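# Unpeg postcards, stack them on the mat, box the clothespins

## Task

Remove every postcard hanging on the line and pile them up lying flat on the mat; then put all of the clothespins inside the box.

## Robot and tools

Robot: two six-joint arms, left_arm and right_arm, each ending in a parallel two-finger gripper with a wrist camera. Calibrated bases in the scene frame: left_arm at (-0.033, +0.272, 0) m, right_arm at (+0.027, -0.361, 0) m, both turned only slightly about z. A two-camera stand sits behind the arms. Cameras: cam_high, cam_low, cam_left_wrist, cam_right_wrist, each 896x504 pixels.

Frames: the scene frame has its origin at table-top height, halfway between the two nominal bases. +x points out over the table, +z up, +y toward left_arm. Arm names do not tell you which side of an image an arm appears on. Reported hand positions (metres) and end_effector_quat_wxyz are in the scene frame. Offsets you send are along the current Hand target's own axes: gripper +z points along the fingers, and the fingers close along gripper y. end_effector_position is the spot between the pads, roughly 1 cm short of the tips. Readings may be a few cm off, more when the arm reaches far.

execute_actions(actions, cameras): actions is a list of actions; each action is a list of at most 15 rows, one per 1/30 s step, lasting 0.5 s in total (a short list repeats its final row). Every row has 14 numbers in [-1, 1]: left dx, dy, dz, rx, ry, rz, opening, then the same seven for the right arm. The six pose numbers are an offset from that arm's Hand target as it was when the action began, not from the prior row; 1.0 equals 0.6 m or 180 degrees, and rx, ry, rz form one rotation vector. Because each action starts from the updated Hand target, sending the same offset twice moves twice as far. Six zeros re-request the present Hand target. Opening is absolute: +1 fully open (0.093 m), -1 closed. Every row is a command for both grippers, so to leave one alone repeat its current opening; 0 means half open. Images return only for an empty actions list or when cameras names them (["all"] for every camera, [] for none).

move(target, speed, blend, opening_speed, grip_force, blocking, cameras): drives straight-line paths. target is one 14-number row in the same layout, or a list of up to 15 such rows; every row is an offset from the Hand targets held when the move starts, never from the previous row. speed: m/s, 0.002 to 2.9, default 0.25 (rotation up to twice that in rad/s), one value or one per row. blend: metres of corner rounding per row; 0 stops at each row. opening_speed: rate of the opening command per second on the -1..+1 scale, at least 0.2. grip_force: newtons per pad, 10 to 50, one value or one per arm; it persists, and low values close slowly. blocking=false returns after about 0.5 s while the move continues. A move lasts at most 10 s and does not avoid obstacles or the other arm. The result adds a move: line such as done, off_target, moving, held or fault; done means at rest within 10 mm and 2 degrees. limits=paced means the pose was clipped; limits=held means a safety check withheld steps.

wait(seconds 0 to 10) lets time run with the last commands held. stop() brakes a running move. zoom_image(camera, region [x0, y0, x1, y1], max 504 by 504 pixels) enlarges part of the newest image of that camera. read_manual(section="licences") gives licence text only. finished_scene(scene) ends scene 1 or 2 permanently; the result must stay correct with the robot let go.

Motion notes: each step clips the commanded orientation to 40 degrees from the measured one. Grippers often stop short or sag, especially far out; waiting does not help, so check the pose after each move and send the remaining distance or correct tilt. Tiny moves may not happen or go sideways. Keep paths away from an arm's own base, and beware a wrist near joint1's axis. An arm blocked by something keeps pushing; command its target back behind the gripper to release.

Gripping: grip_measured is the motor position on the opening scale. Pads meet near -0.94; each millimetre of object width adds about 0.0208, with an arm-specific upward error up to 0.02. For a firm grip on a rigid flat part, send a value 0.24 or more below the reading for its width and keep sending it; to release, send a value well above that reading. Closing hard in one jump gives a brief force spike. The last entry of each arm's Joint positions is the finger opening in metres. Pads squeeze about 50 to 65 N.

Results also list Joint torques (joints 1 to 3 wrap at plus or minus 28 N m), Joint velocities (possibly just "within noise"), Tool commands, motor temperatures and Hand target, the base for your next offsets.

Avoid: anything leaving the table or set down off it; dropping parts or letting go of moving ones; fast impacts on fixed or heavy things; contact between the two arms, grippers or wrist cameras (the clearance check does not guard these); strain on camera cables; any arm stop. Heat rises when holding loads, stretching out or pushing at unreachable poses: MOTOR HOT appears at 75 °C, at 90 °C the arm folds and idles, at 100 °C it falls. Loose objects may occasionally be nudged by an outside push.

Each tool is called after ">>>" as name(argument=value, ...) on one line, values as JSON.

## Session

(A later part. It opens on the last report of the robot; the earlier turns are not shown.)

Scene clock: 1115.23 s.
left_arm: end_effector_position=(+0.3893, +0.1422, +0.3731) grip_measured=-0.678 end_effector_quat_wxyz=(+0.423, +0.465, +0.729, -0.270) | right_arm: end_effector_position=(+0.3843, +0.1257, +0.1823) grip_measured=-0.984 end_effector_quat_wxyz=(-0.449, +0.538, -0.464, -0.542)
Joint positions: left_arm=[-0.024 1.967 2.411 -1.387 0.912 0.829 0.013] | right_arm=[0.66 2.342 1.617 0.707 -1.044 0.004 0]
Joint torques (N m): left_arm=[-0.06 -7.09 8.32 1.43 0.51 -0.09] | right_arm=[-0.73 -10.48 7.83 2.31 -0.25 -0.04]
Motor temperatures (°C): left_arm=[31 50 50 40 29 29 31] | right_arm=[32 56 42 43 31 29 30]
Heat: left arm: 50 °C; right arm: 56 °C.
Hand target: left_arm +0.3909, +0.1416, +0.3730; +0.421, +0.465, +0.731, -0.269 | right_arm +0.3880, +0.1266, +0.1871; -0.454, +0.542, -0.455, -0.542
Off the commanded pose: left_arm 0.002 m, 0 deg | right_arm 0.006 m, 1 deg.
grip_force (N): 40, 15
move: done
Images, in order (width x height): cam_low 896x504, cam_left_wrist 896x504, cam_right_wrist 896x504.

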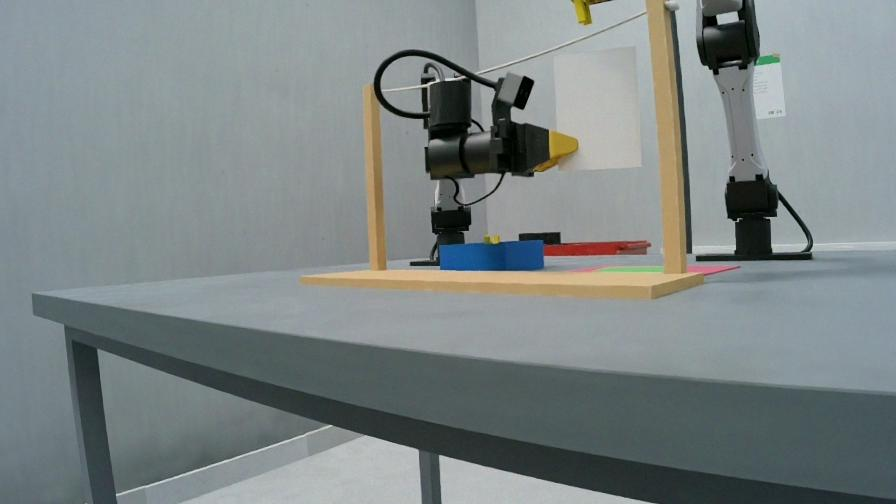

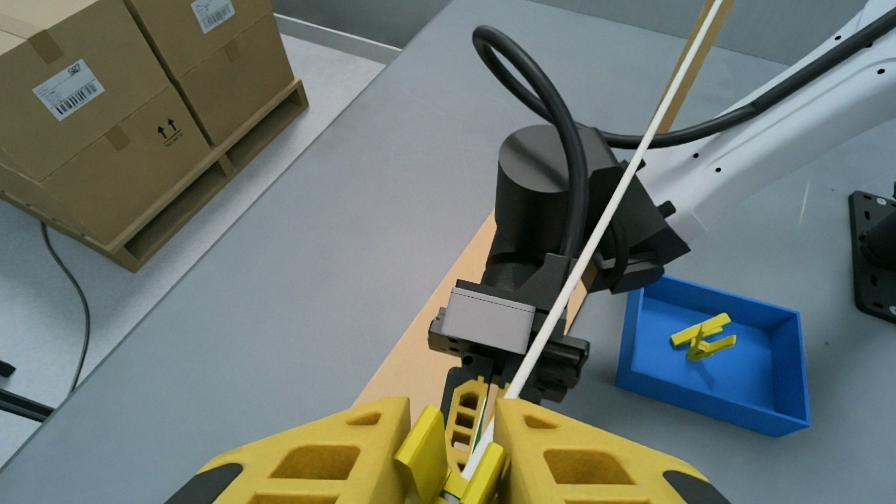

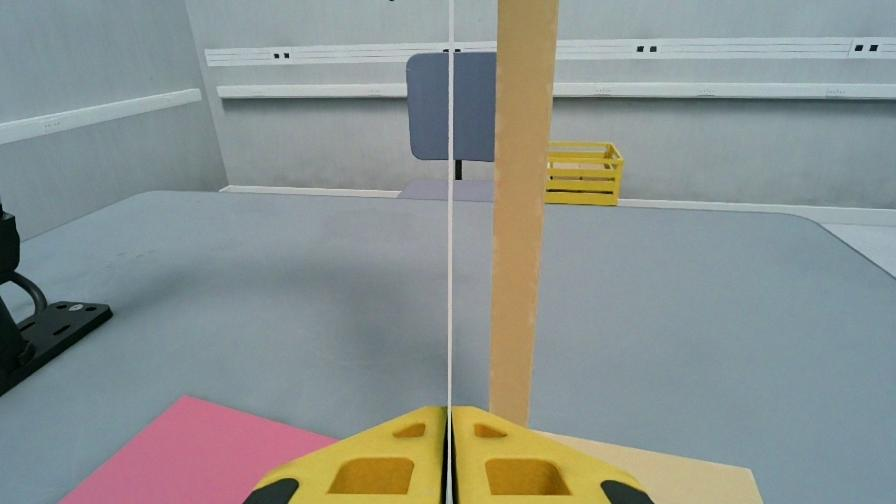

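>>> move(target=[[0.029,-0.1173,-0.1068,0,0,0,-1,-0.005,0.1985,0.0265,0,0,0,-1],[0.029,-0.1173,-0.1068,0,0,0,-1,0.0785,0.3197,-0.0249,0.0784,0.0525,0.499,-1]], speed=[0.12,0.2], blend=0.02, cameras=["all"])

Scene clock: 1182.10 s.
left_arm: end_effector_position=(+0.3058, +0.1701, +0.3876) grip_measured=-0.678 end_effector_quat_wxyz=(+0.418, +0.461, +0.736, -0.268) | right_arm: end_effector_position=(+0.2028, +0.0794, +0.1307) grip_measured=-0.984 end_effector_quat_wxyz=(-0.050, -0.047, +0.796, +0.601)
Joint positions: left_arm=[0.074 1.681 2.137 -1.517 0.952 0.958 0.013] | right_arm=[0.921 1.818 0.858 0.59 -0.722 1.343 0]
Joint torques (N m): left_arm=[0.72 -6.83 5.07 1.28 0.74 0.08] | right_arm=[0.34 -9.54 4.27 2.63 -0.03 -0.04]
Motor temperatures (°C): left_arm=[31 44 52 40 29 29 32] | right_arm=[32 57 42 43 31 29 30]
Heat: left arm: 52 °C; right arm: 57 °C.
Hand target: left_arm +0.3001, +0.1701, +0.3900; +0.421, +0.465, +0.731, -0.269 | right_arm +0.2017, +0.0786, +0.1400; -0.037, -0.048, +0.792, +0.608
Off the commanded pose: left_arm 0.006 m, 1 deg | right_arm 0.009 m, 2 deg.
grip_force (N): 40, 15
move: done

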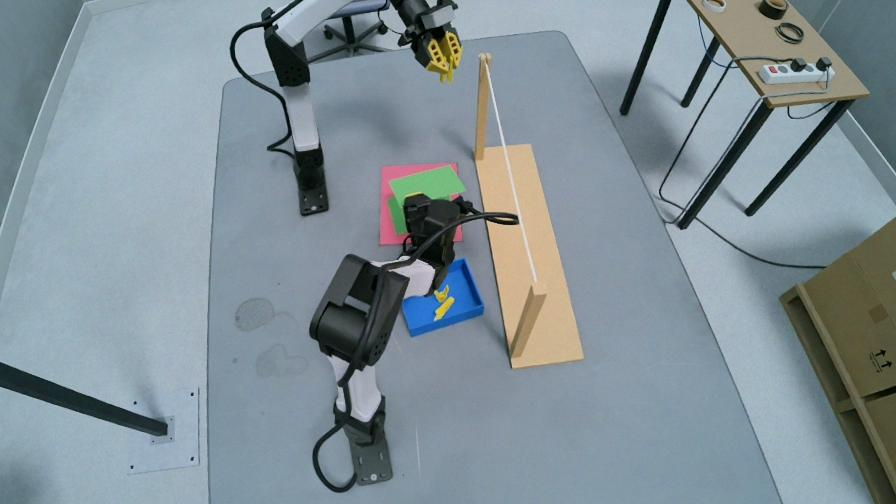

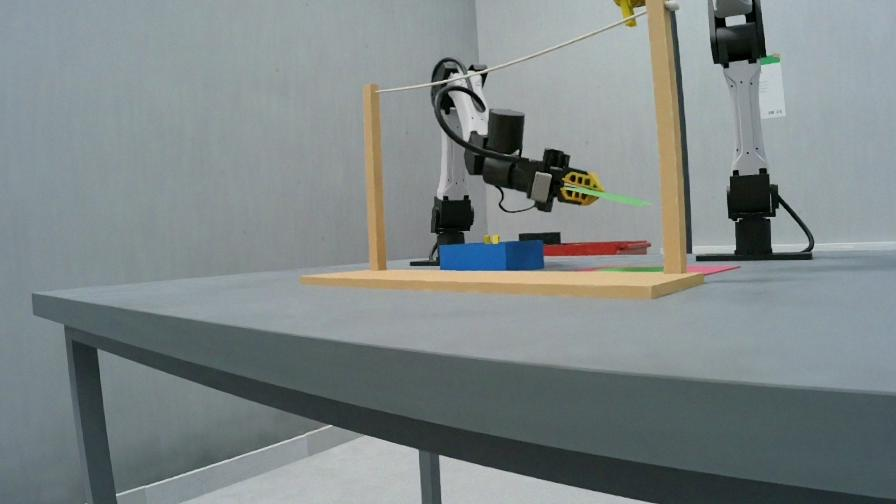

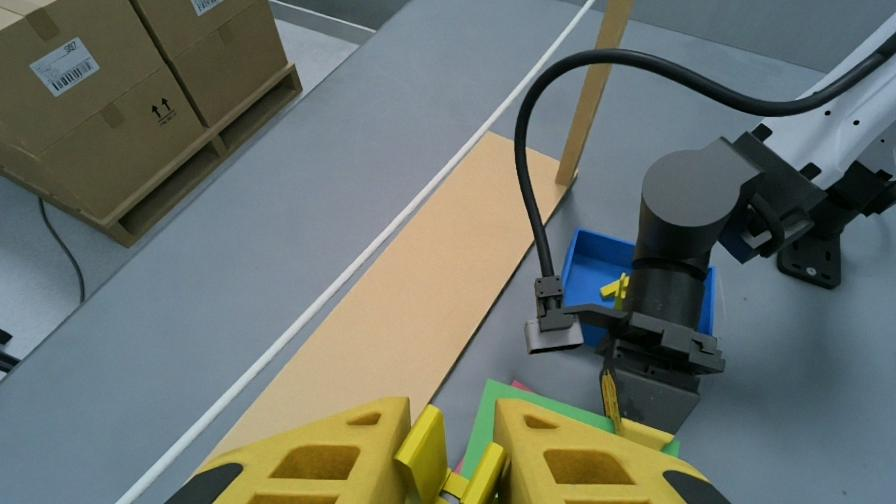

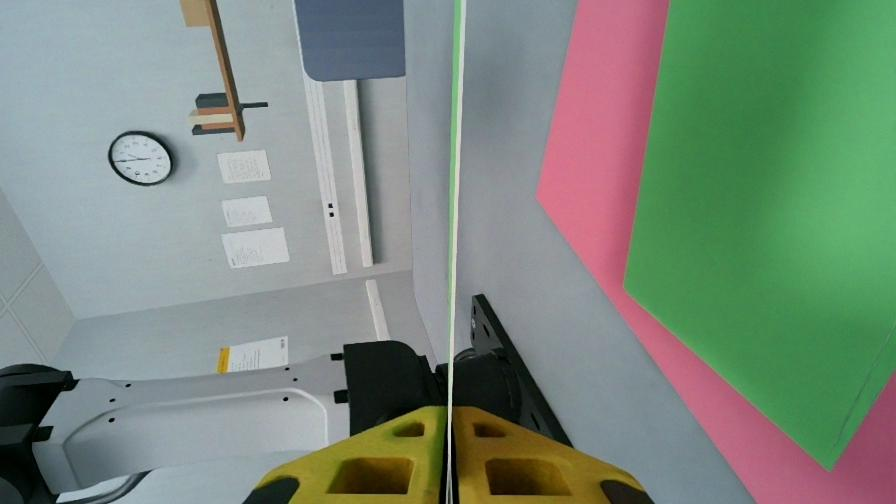

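>>> move(target=[0,0,0,0,0,0,-1,0.0112,-0.1032,0.0338,0,0.0268,-0.0072,-1], speed=0.12, cameras=["cam_high","cam_low","cam_right_wrist"])

>>> zoom_image(camera="cam_low", region=[480, 150, 700, 290])

Scene clock: 1204.70 s.
left_arm: end_effector_position=(+0.3058, +0.1701, +0.3876) grip_measured=-0.678 end_effector_quat_wxyz=(+0.418, +0.461, +0.736, -0.268) | right_arm: end_effector_position=(+0.1954, +0.0820, +0.0747) grip_measured=-0.984 end_effector_quat_wxyz=(-0.070, -0.073, +0.794, +0.599)
Joint positions: left_arm=[0.074 1.681 2.137 -1.517 0.952 0.958 0.013] | right_arm=[0.921 2.008 0.827 0.788 -0.784 1.311 0]
Joint torques (N m): left_arm=[0.5 -6.8 5.19 1.28 0.7 0.16] | right_arm=[-0.4 -7.43 3.54 2.87 -0.37 -0.23]
Heat: left arm: 49 °C; right arm: 53 °C.
Hand target: left_arm +0.3001, +0.1701, +0.3900; +0.421, +0.465, +0.731, -0.269 | right_arm +0.1945, +0.0813, +0.0751; -0.064, -0.083, +0.789, +0.606
Off the commanded pose: left_arm 0.006 m, 1 deg | right_arm 0.001 m, 2 deg.
grip_force (N): 40, 15
move: done
Images, in order (width x height): cam_high 896x504, cam_low 896x504, cam_right_wrist 896x504.

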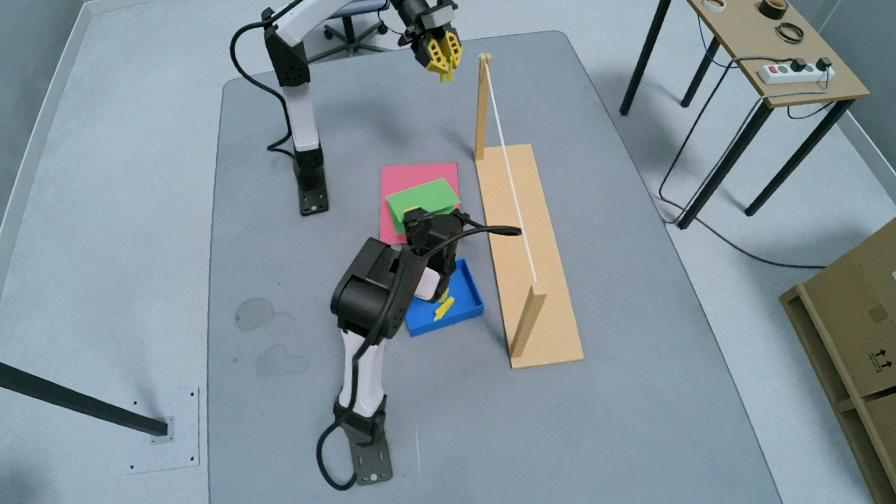

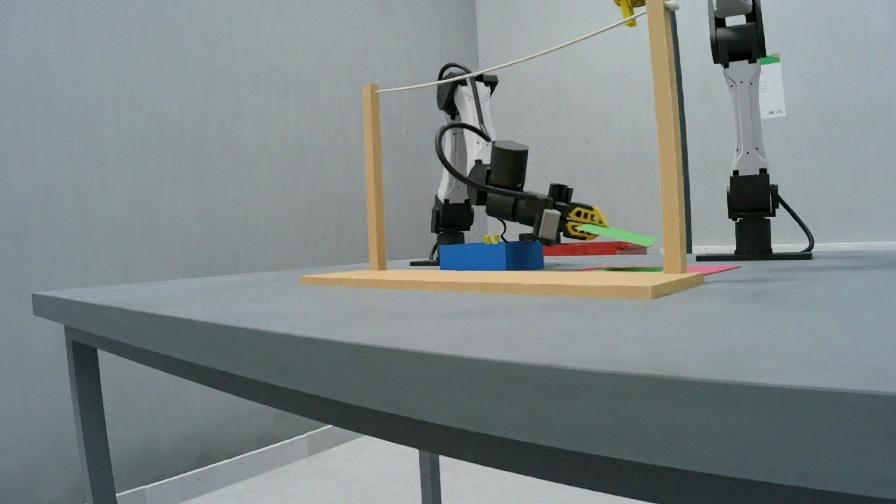

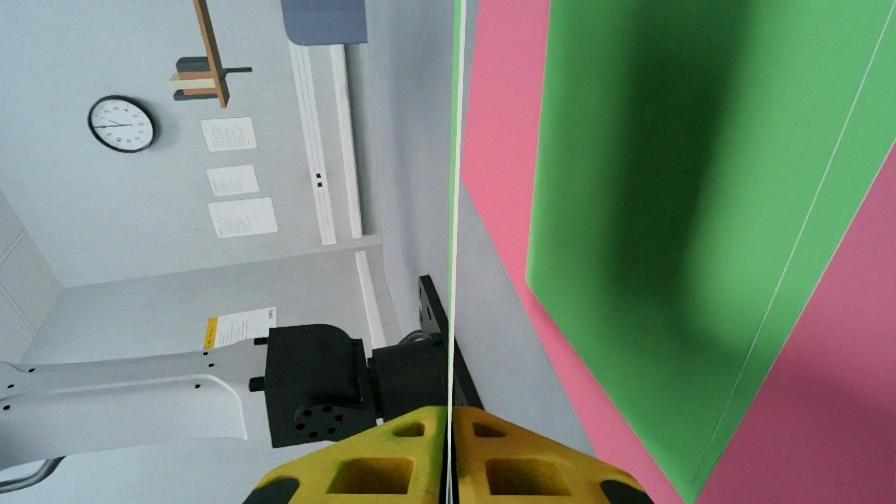

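Scaled by 2.291.

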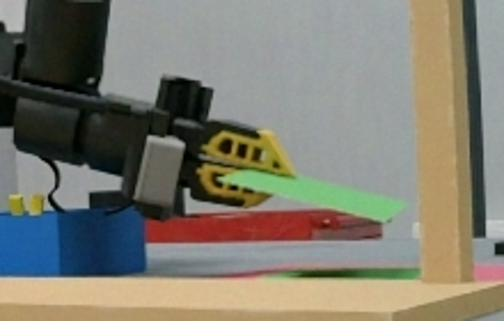

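>>> move(target=[0,0,0,0,0,0,-1,-0.0056,-0.0239,0.0334,0.0556,0,0,-1], speed=0.08, cameras=["cam_high","cam_low","cam_right_wrist","cam_left_wrist"])

>>> zoom_image(camera="cam_low", region=[480, 150, 700, 290])

>>> zoom_image(camera="cam_high", region=[360, 150, 500, 260])

Scene clock: 1245.00 s.
left_arm: end_effector_position=(+0.3058, +0.1701, +0.3876) grip_measured=-0.678 end_effector_quat_wxyz=(+0.418, +0.461, +0.736, -0.268) | right_arm: end_effector_position=(+0.1899, +0.0895, +0.0507) grip_measured=-0.984 end_effector_quat_wxyz=(-0.073, -0.080, +0.842, +0.529)
Joint positions: left_arm=[0.074 1.681 2.137 -1.517 0.952 0.958 0.013] | right_arm=[0.958 2.008 0.93 0.473 -0.713 1.188 0]
Joint torques (N m): left_arm=[0.91 -6.68 5.42 1.29 0.74 0.19] | right_arm=[0.29 -7.73 6.49 2.46 -0.11 -0.21]
Motor temperatures (°C): left_arm=[31 43 47 40 30 29 32] | right_arm=[32 50 37 47 31 29 30]
Heat: left arm: 47 °C; right arm: 50 °C.
Hand target: left_arm +0.3001, +0.1701, +0.3900; +0.421, +0.465, +0.731, -0.269 | right_arm +0.1946, +0.0973, +0.0560; -0.056, -0.088, +0.839, +0.534
Off the commanded pose: left_arm 0.006 m, 1 deg | right_arm 0.011 m, 2 deg.
grip_force (N): 40, 15
move: off_target (right_arm)

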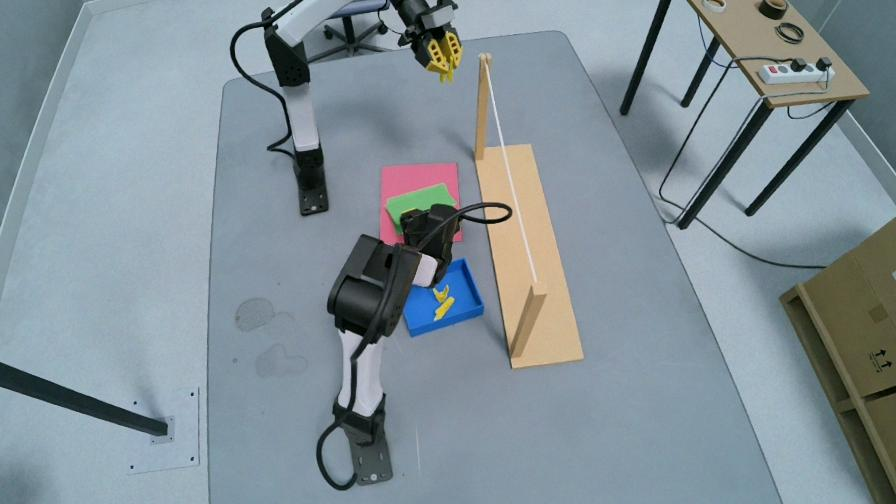

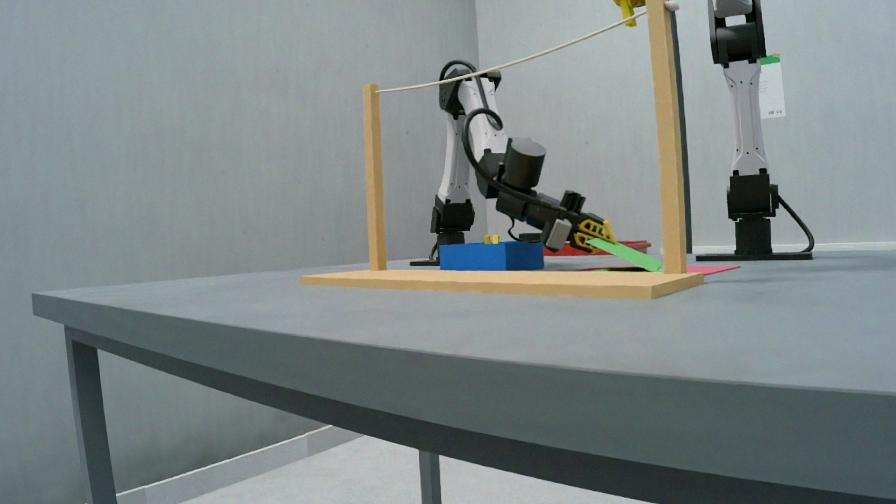

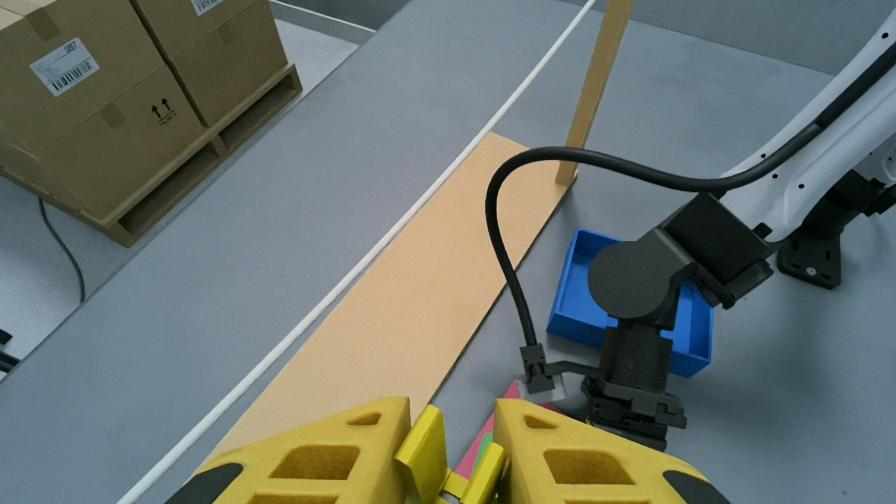

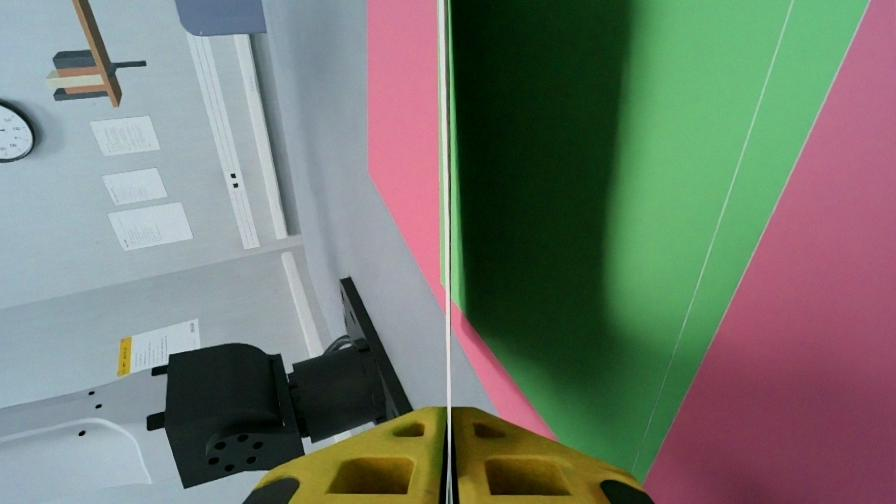

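Scaled by 2.291.

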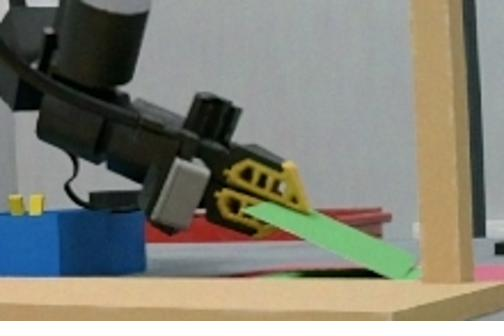

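Scaled by 3.600.

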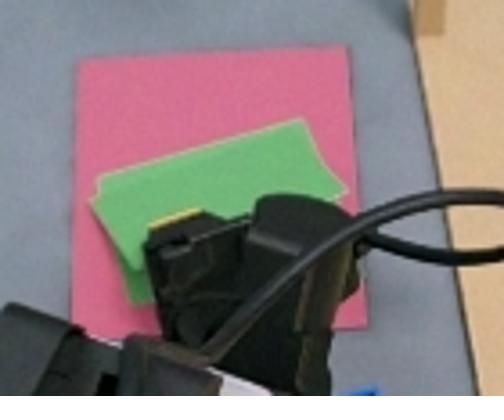

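>>> execute_actions(actions=[])

>>> zoom_image(camera="cam_high", region=[300, 130, 600, 300])

>>> zoom_image(camera="cam_low", region=[480, 120, 800, 300])

Scene clock: 1275.57 s.
left_arm: end_effector_position=(+0.3058, +0.1701, +0.3876) grip_measured=-0.678 end_effector_quat_wxyz=(+0.418, +0.461, +0.736, -0.268) | right_arm: end_effector_position=(+0.1899, +0.0894, +0.0506) grip_measured=-0.984 end_effector_quat_wxyz=(-0.073, -0.080, +0.842, +0.529)
Joint positions: left_arm=[0.074 1.681 2.137 -1.517 0.952 0.958 0.013] | right_arm=[0.958 2.008 0.93 0.472 -0.713 1.188 0]
Joint velocities: within noise
Joint torques (N m): left_arm=[0.66 -6.98 5.16 1.26 0.78 0.21] | right_arm=[0.31 -7.75 6.49 2.43 -0.11 -0.2]
Motor temperatures (°C): left_arm=[31 43 46 40 30 29 32] | right_arm=[32 49 40 47 31 29 30]
Heat: left arm: 46 °C; right arm: 49 °C.
Hand target: left_arm +0.3001, +0.1701, +0.3900; +0.421, +0.465, +0.731, -0.269 | right_arm +0.1946, +0.0973, +0.0560; -0.056, -0.088, +0.839, +0.534
Tool commands: left_gripper/opening=-1.0 right_gripper/opening=-1.0
Off the commanded pose: left_arm 0.006 m, 1 deg | right_arm 0.011 m, 2 deg.
grip_force (N): 40, 15

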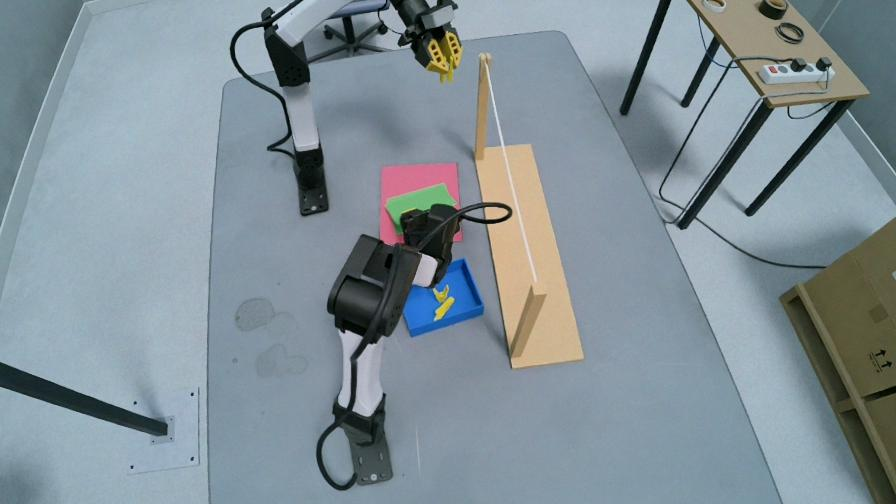

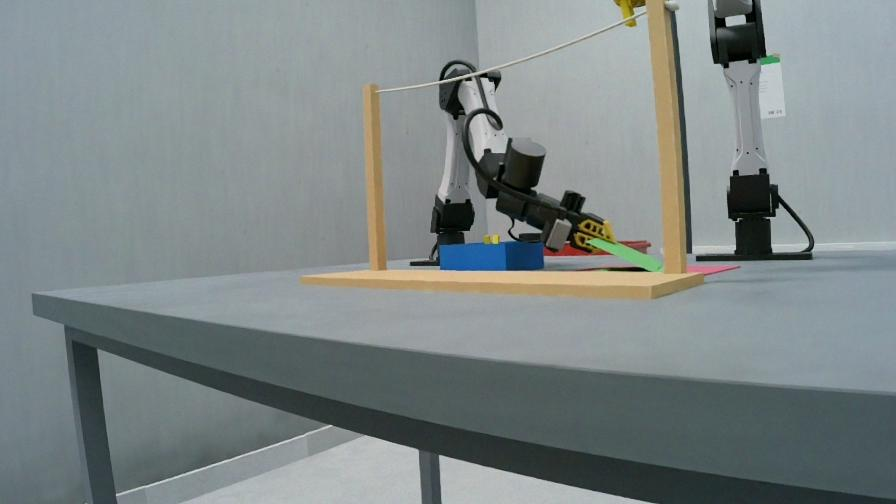

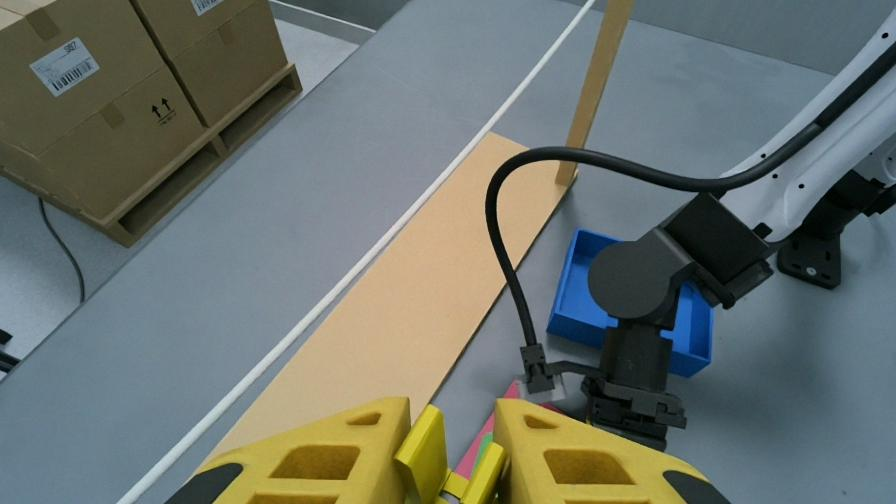

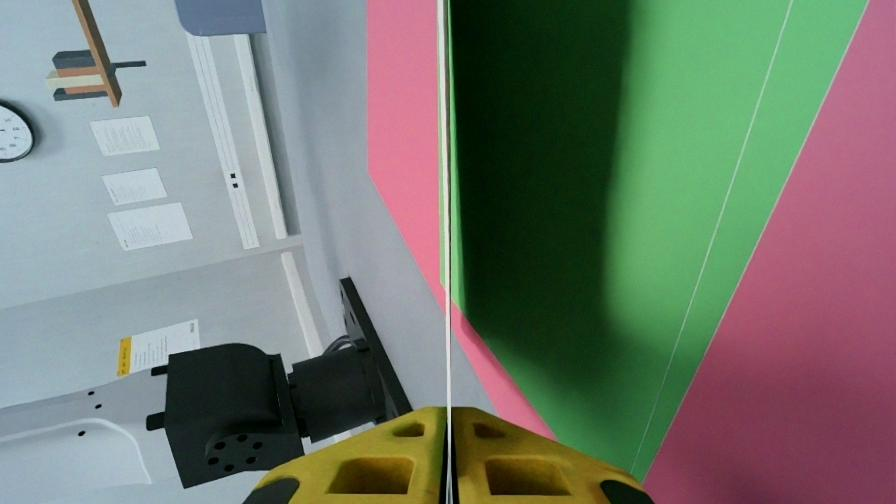

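Scaled by 1.680.

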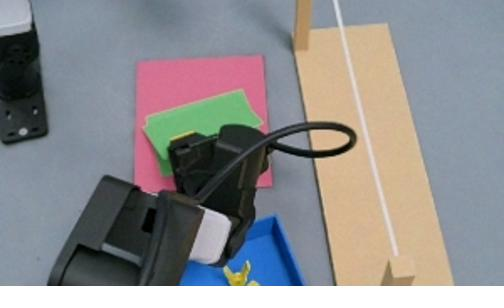

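Scaled by 1.575.

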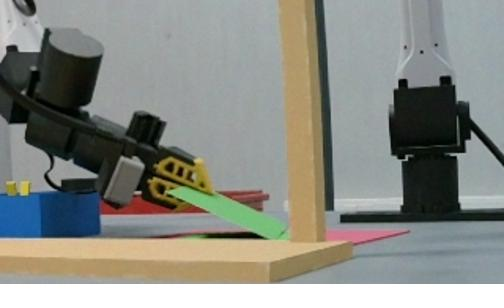

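>>> move(target=[0,0,0,0,0,0,-1,0,0,0,0,0,0,-0.3], opening_speed=0.25, cameras=["cam_high","cam_right_wrist","cam_low"])

>>> zoom_image(camera="cam_low", region=[480, 120, 800, 300])

Scene clock: 1298.83 s.
left_arm: end_effector_position=(+0.3058, +0.1701, +0.3876) grip_measured=-0.678 end_effector_quat_wxyz=(+0.418, +0.461, +0.736, -0.268) | right_arm: end_effector_position=(+0.1899, +0.0894, +0.0506) grip_measured=-0.301 end_effector_quat_wxyz=(-0.073, -0.080, +0.842, +0.529)
Joint positions: left_arm=[0.074 1.681 2.137 -1.517 0.952 0.958 0.013] | right_arm=[0.958 2.008 0.93 0.472 -0.713 1.188 0.031]
Joint torques (N m): left_arm=[0.72 -6.91 5.34 1.29 0.71 0.15] | right_arm=[0.29 -7.75 6.48 2.44 -0.11 -0.21]
Heat: left arm: 46 °C; right arm: 49 °C.
Hand target: left_arm +0.3001, +0.1701, +0.3900; +0.421, +0.465, +0.731, -0.269 | right_arm +0.1946, +0.0973, +0.0560; -0.056, -0.088, +0.839, +0.534
Off the commanded pose: left_arm 0.006 m, 1 deg | right_arm 0.011 m, 2 deg.
grip_force (N): 40, 15
move: off_target (right_arm)
Images, in order (width x height): cam_high 896x504, cam_low 896x504, cam_right_wrist 896x504.

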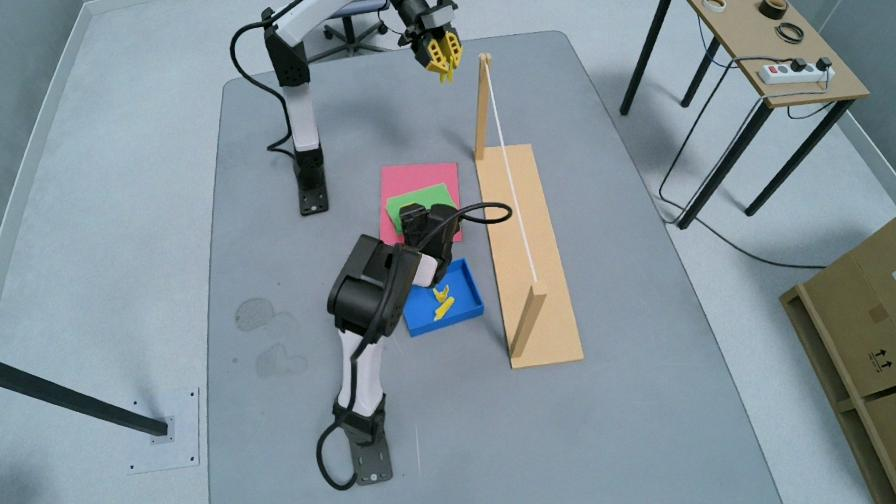

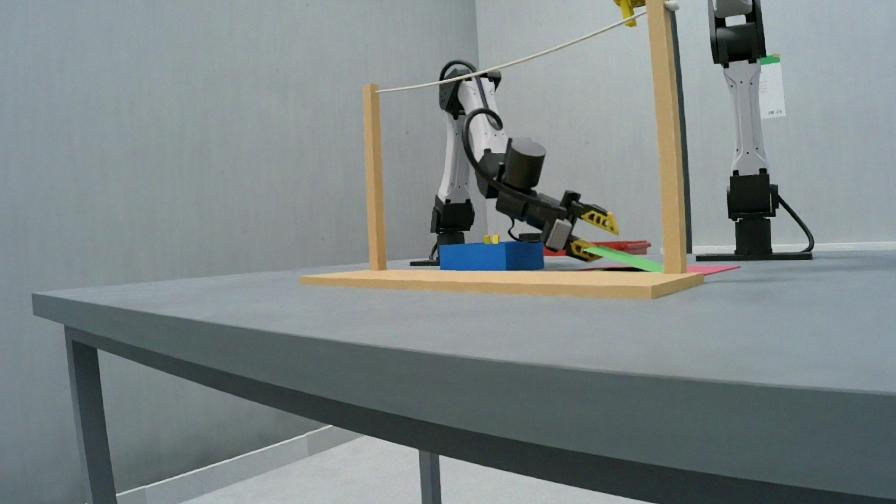

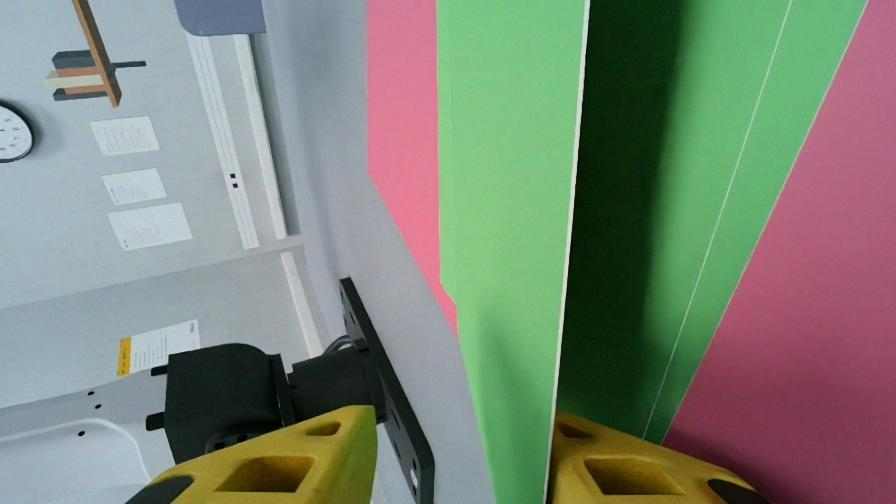

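Scaled by 1.575.

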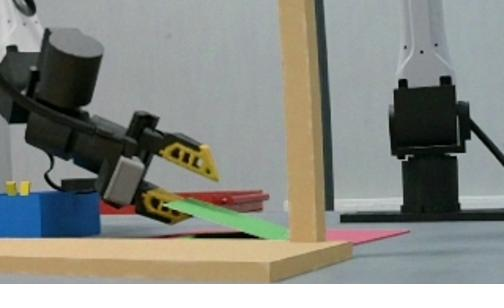

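>>> move(target=[[0,0,0,0,0,0,-1,0.0065,-0.0232,-0.0577,0,0,0,-0.3],[0,0,0,0,0,0,-1,0.0083,-0.0033,-0.1605,0,0,0,-0.3]], speed=0.06, blend=[0.01,0], cameras=["cam_high","cam_right_wrist","cam_low"])

>>> zoom_image(camera="cam_high", region=[340, 140, 520, 260])

Scene clock: 1321.30 s.
left_arm: end_effector_position=(+0.3058, +0.1701, +0.3876) grip_measured=-0.678 end_effector_quat_wxyz=(+0.418, +0.461, +0.736, -0.268) | right_arm: end_effector_position=(+0.2089, +0.0124, +0.0882) grip_measured=-0.301 end_effector_quat_wxyz=(-0.062, -0.079, +0.843, +0.528)
Joint positions: left_arm=[0.074 1.681 2.137 -1.517 0.952 0.958 0.013] | right_arm=[0.778 1.734 0.784 0.242 -0.837 1.029 0.031]
Joint torques (N m): left_arm=[0.69 -7.28 5.19 1.26 0.75 0.21] | right_arm=[-0.77 -8.24 4.16 2.21 -0.55 -0.19]
Heat: left arm: 45 °C; right arm: 50 °C.
Hand target: left_arm +0.3001, +0.1701, +0.3900; +0.421, +0.465, +0.731, -0.269 | right_arm +0.2080, +0.0101, +0.0950; -0.056, -0.088, +0.839, +0.534
Off the commanded pose: left_arm 0.006 m, 1 deg | right_arm 0.007 m, 2 deg.
grip_force (N): 40, 15
move: done
Images, in order (width x height): cam_high 896x504, cam_low 896x504, cam_right_wrist 896x504.

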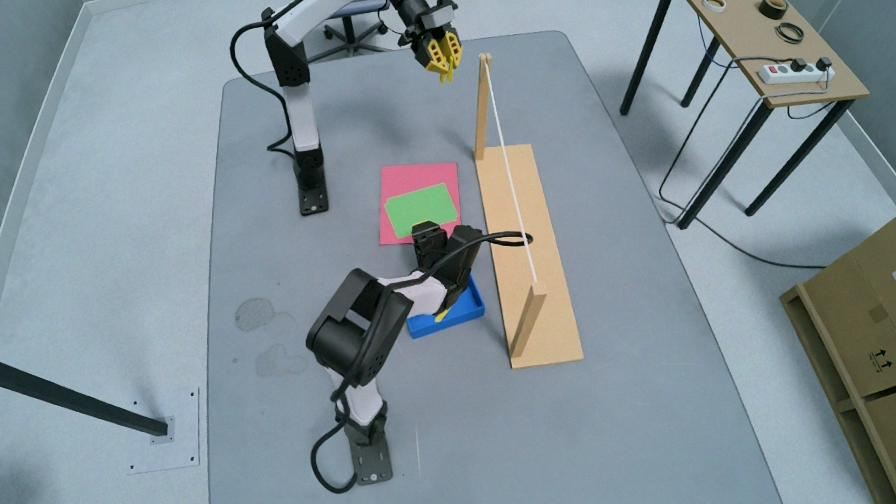

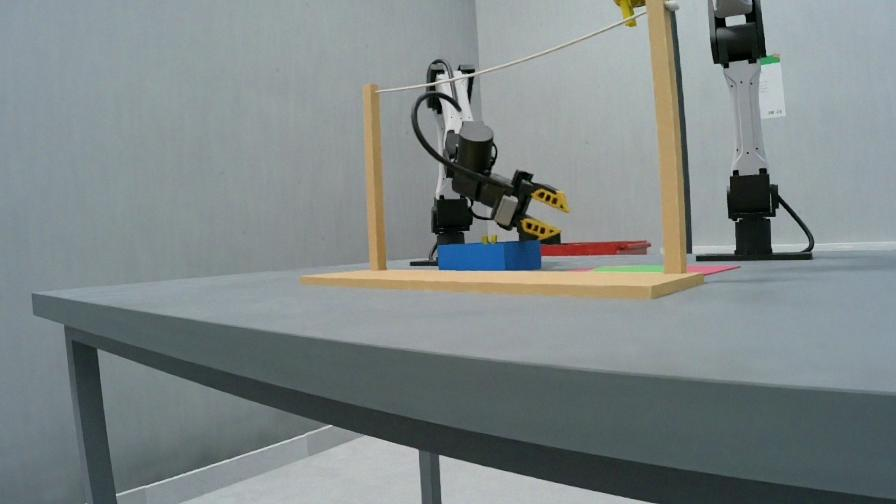

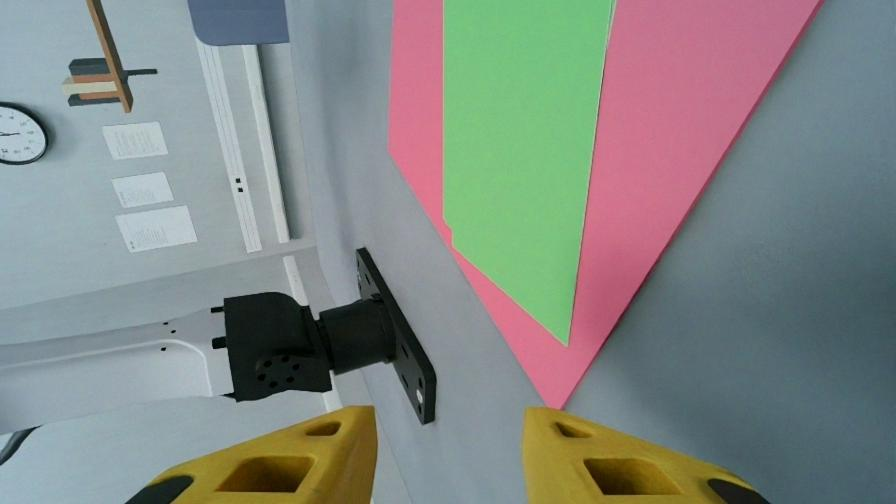

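Scaled by 2.800.

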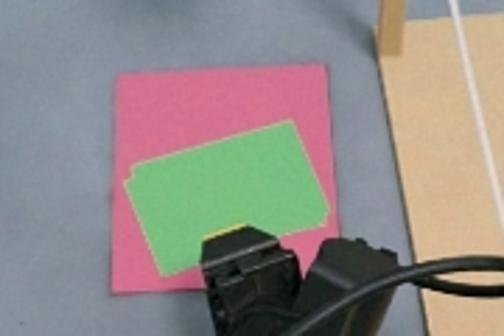

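>>> move(target=[[0,0,0,0,0,0,-1,0.147,0.0437,-0.005,0,0,0,-0.5],[0,0,0,0,0,0,-1,0.1573,0.3552,-0.2043,0,0,0,-0.5]], speed=0.2, blend=[0.02,0], cameras=["cam_high","cam_low"])

Scene clock: 1367.70 s.
left_arm: end_effector_position=(+0.3058, +0.1701, +0.3876) grip_measured=-0.678 end_effector_quat_wxyz=(+0.418, +0.461, +0.736, -0.268) | right_arm: end_effector_position=(+0.1200, -0.0299, +0.3308) grip_measured=-0.498 end_effector_quat_wxyz=(-0.058, -0.083, +0.843, +0.528)
Joint positions: left_arm=[0.074 1.681 2.137 -1.517 0.952 0.958 0.013] | right_arm=[0.942 1.197 1.31 -0.722 -0.703 1.159 0.021]
Joint torques (N m): left_arm=[0.98 -6.78 5.5 1.28 0.67 0.15] | right_arm=[-0.91 -2.8 7.9 2.28 -0.51 -0.11]
Heat: left arm: 45 °C; right arm: 50 °C.
Hand target: left_arm +0.3001, +0.1701, +0.3900; +0.421, +0.465, +0.731, -0.269 | right_arm +0.1202, -0.0301, +0.3398; -0.056, -0.088, +0.839, +0.534
Off the commanded pose: left_arm 0.006 m, 1 deg | right_arm 0.009 m, 1 deg.
grip_force (N): 40, 15
move: done
Images, in order (width x height): cam_high 896x504, cam_low 896x504.

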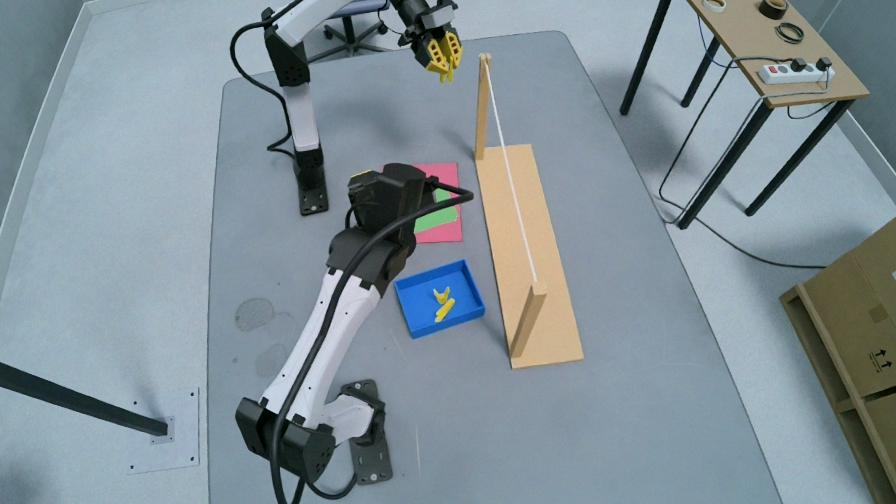

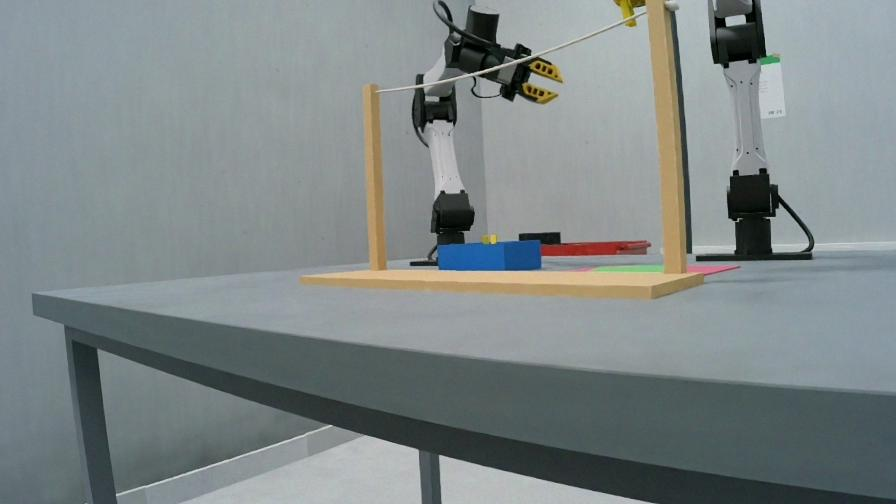

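>>> move(target=[0,0,0,0,0,0,-1,-0.0648,-0.022,-0.3618,0,-0.1359,0.0635,-0.5], speed=0.2, cameras=["cam_high","cam_low","cam_left_wrist"])

Scene clock: 1384.53 s.
left_arm: end_effector_position=(+0.3058, +0.1701, +0.3876) grip_measured=-0.678 end_effector_quat_wxyz=(+0.418, +0.461, +0.736, -0.268) | right_arm: end_effector_position=(+0.2042, -0.2198, +0.4138) grip_measured=-0.498 end_effector_quat_wxyz=(+0.097, +0.132, +0.828, +0.536)
Joint positions: left_arm=[0.074 1.681 2.137 -1.517 0.952 0.958 0.013] | right_arm=[-0.064 1.165 1.763 -1.574 -1.057 0.639 0.021]
Joint torques (N m): left_arm=[0.68 -7.09 5.2 1.29 0.75 0.17] | right_arm=[-0.76 -1.16 5.3 1.56 -0.82 -0.1]
Heat: left arm: 45 °C; right arm: 47 °C.
Hand target: left_arm +0.3001, +0.1701, +0.3900; +0.421, +0.465, +0.731, -0.269 | right_arm +0.2003, -0.2198, +0.4196; +0.070, +0.110, +0.836, +0.533
Off the commanded pose: left_arm 0.006 m, 1 deg | right_arm 0.007 m, 4 deg.
joint sent to its limit (right arm) — joint 4 (wrist pitch), lower limit. The joint targets are off in orientation, not in position.
grip_force (N): 40, 15
move: off_target (right_arm)
Images, in order (width x height): cam_high 896x504, cam_low 896x504, cam_left_wrist 896x504.

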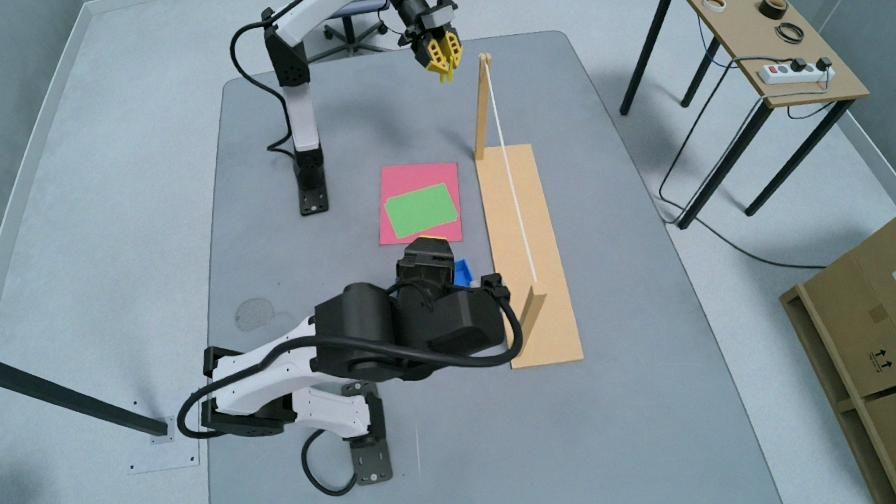

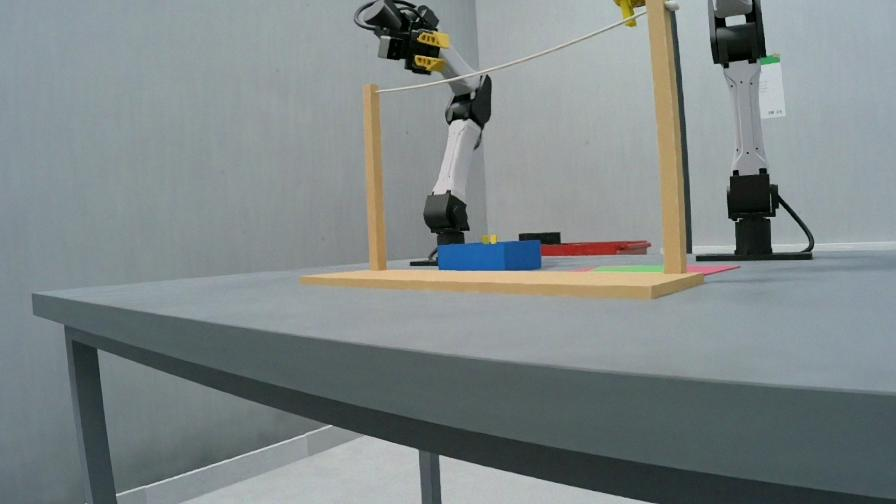

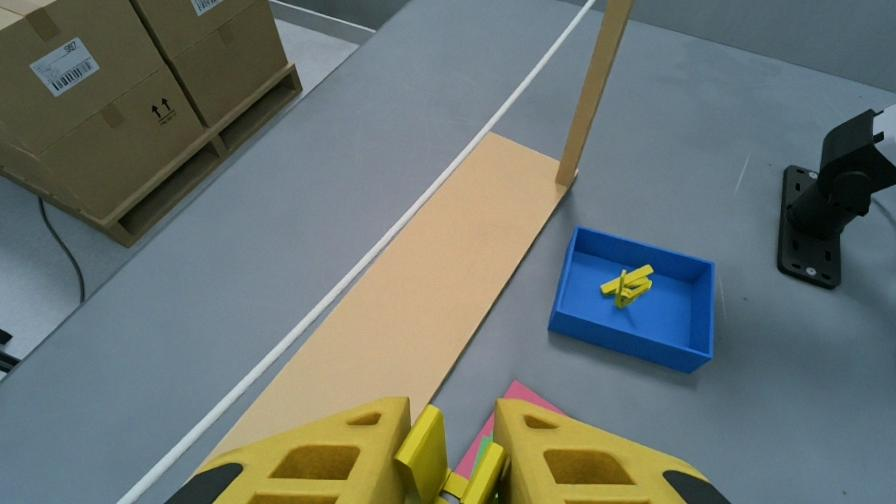

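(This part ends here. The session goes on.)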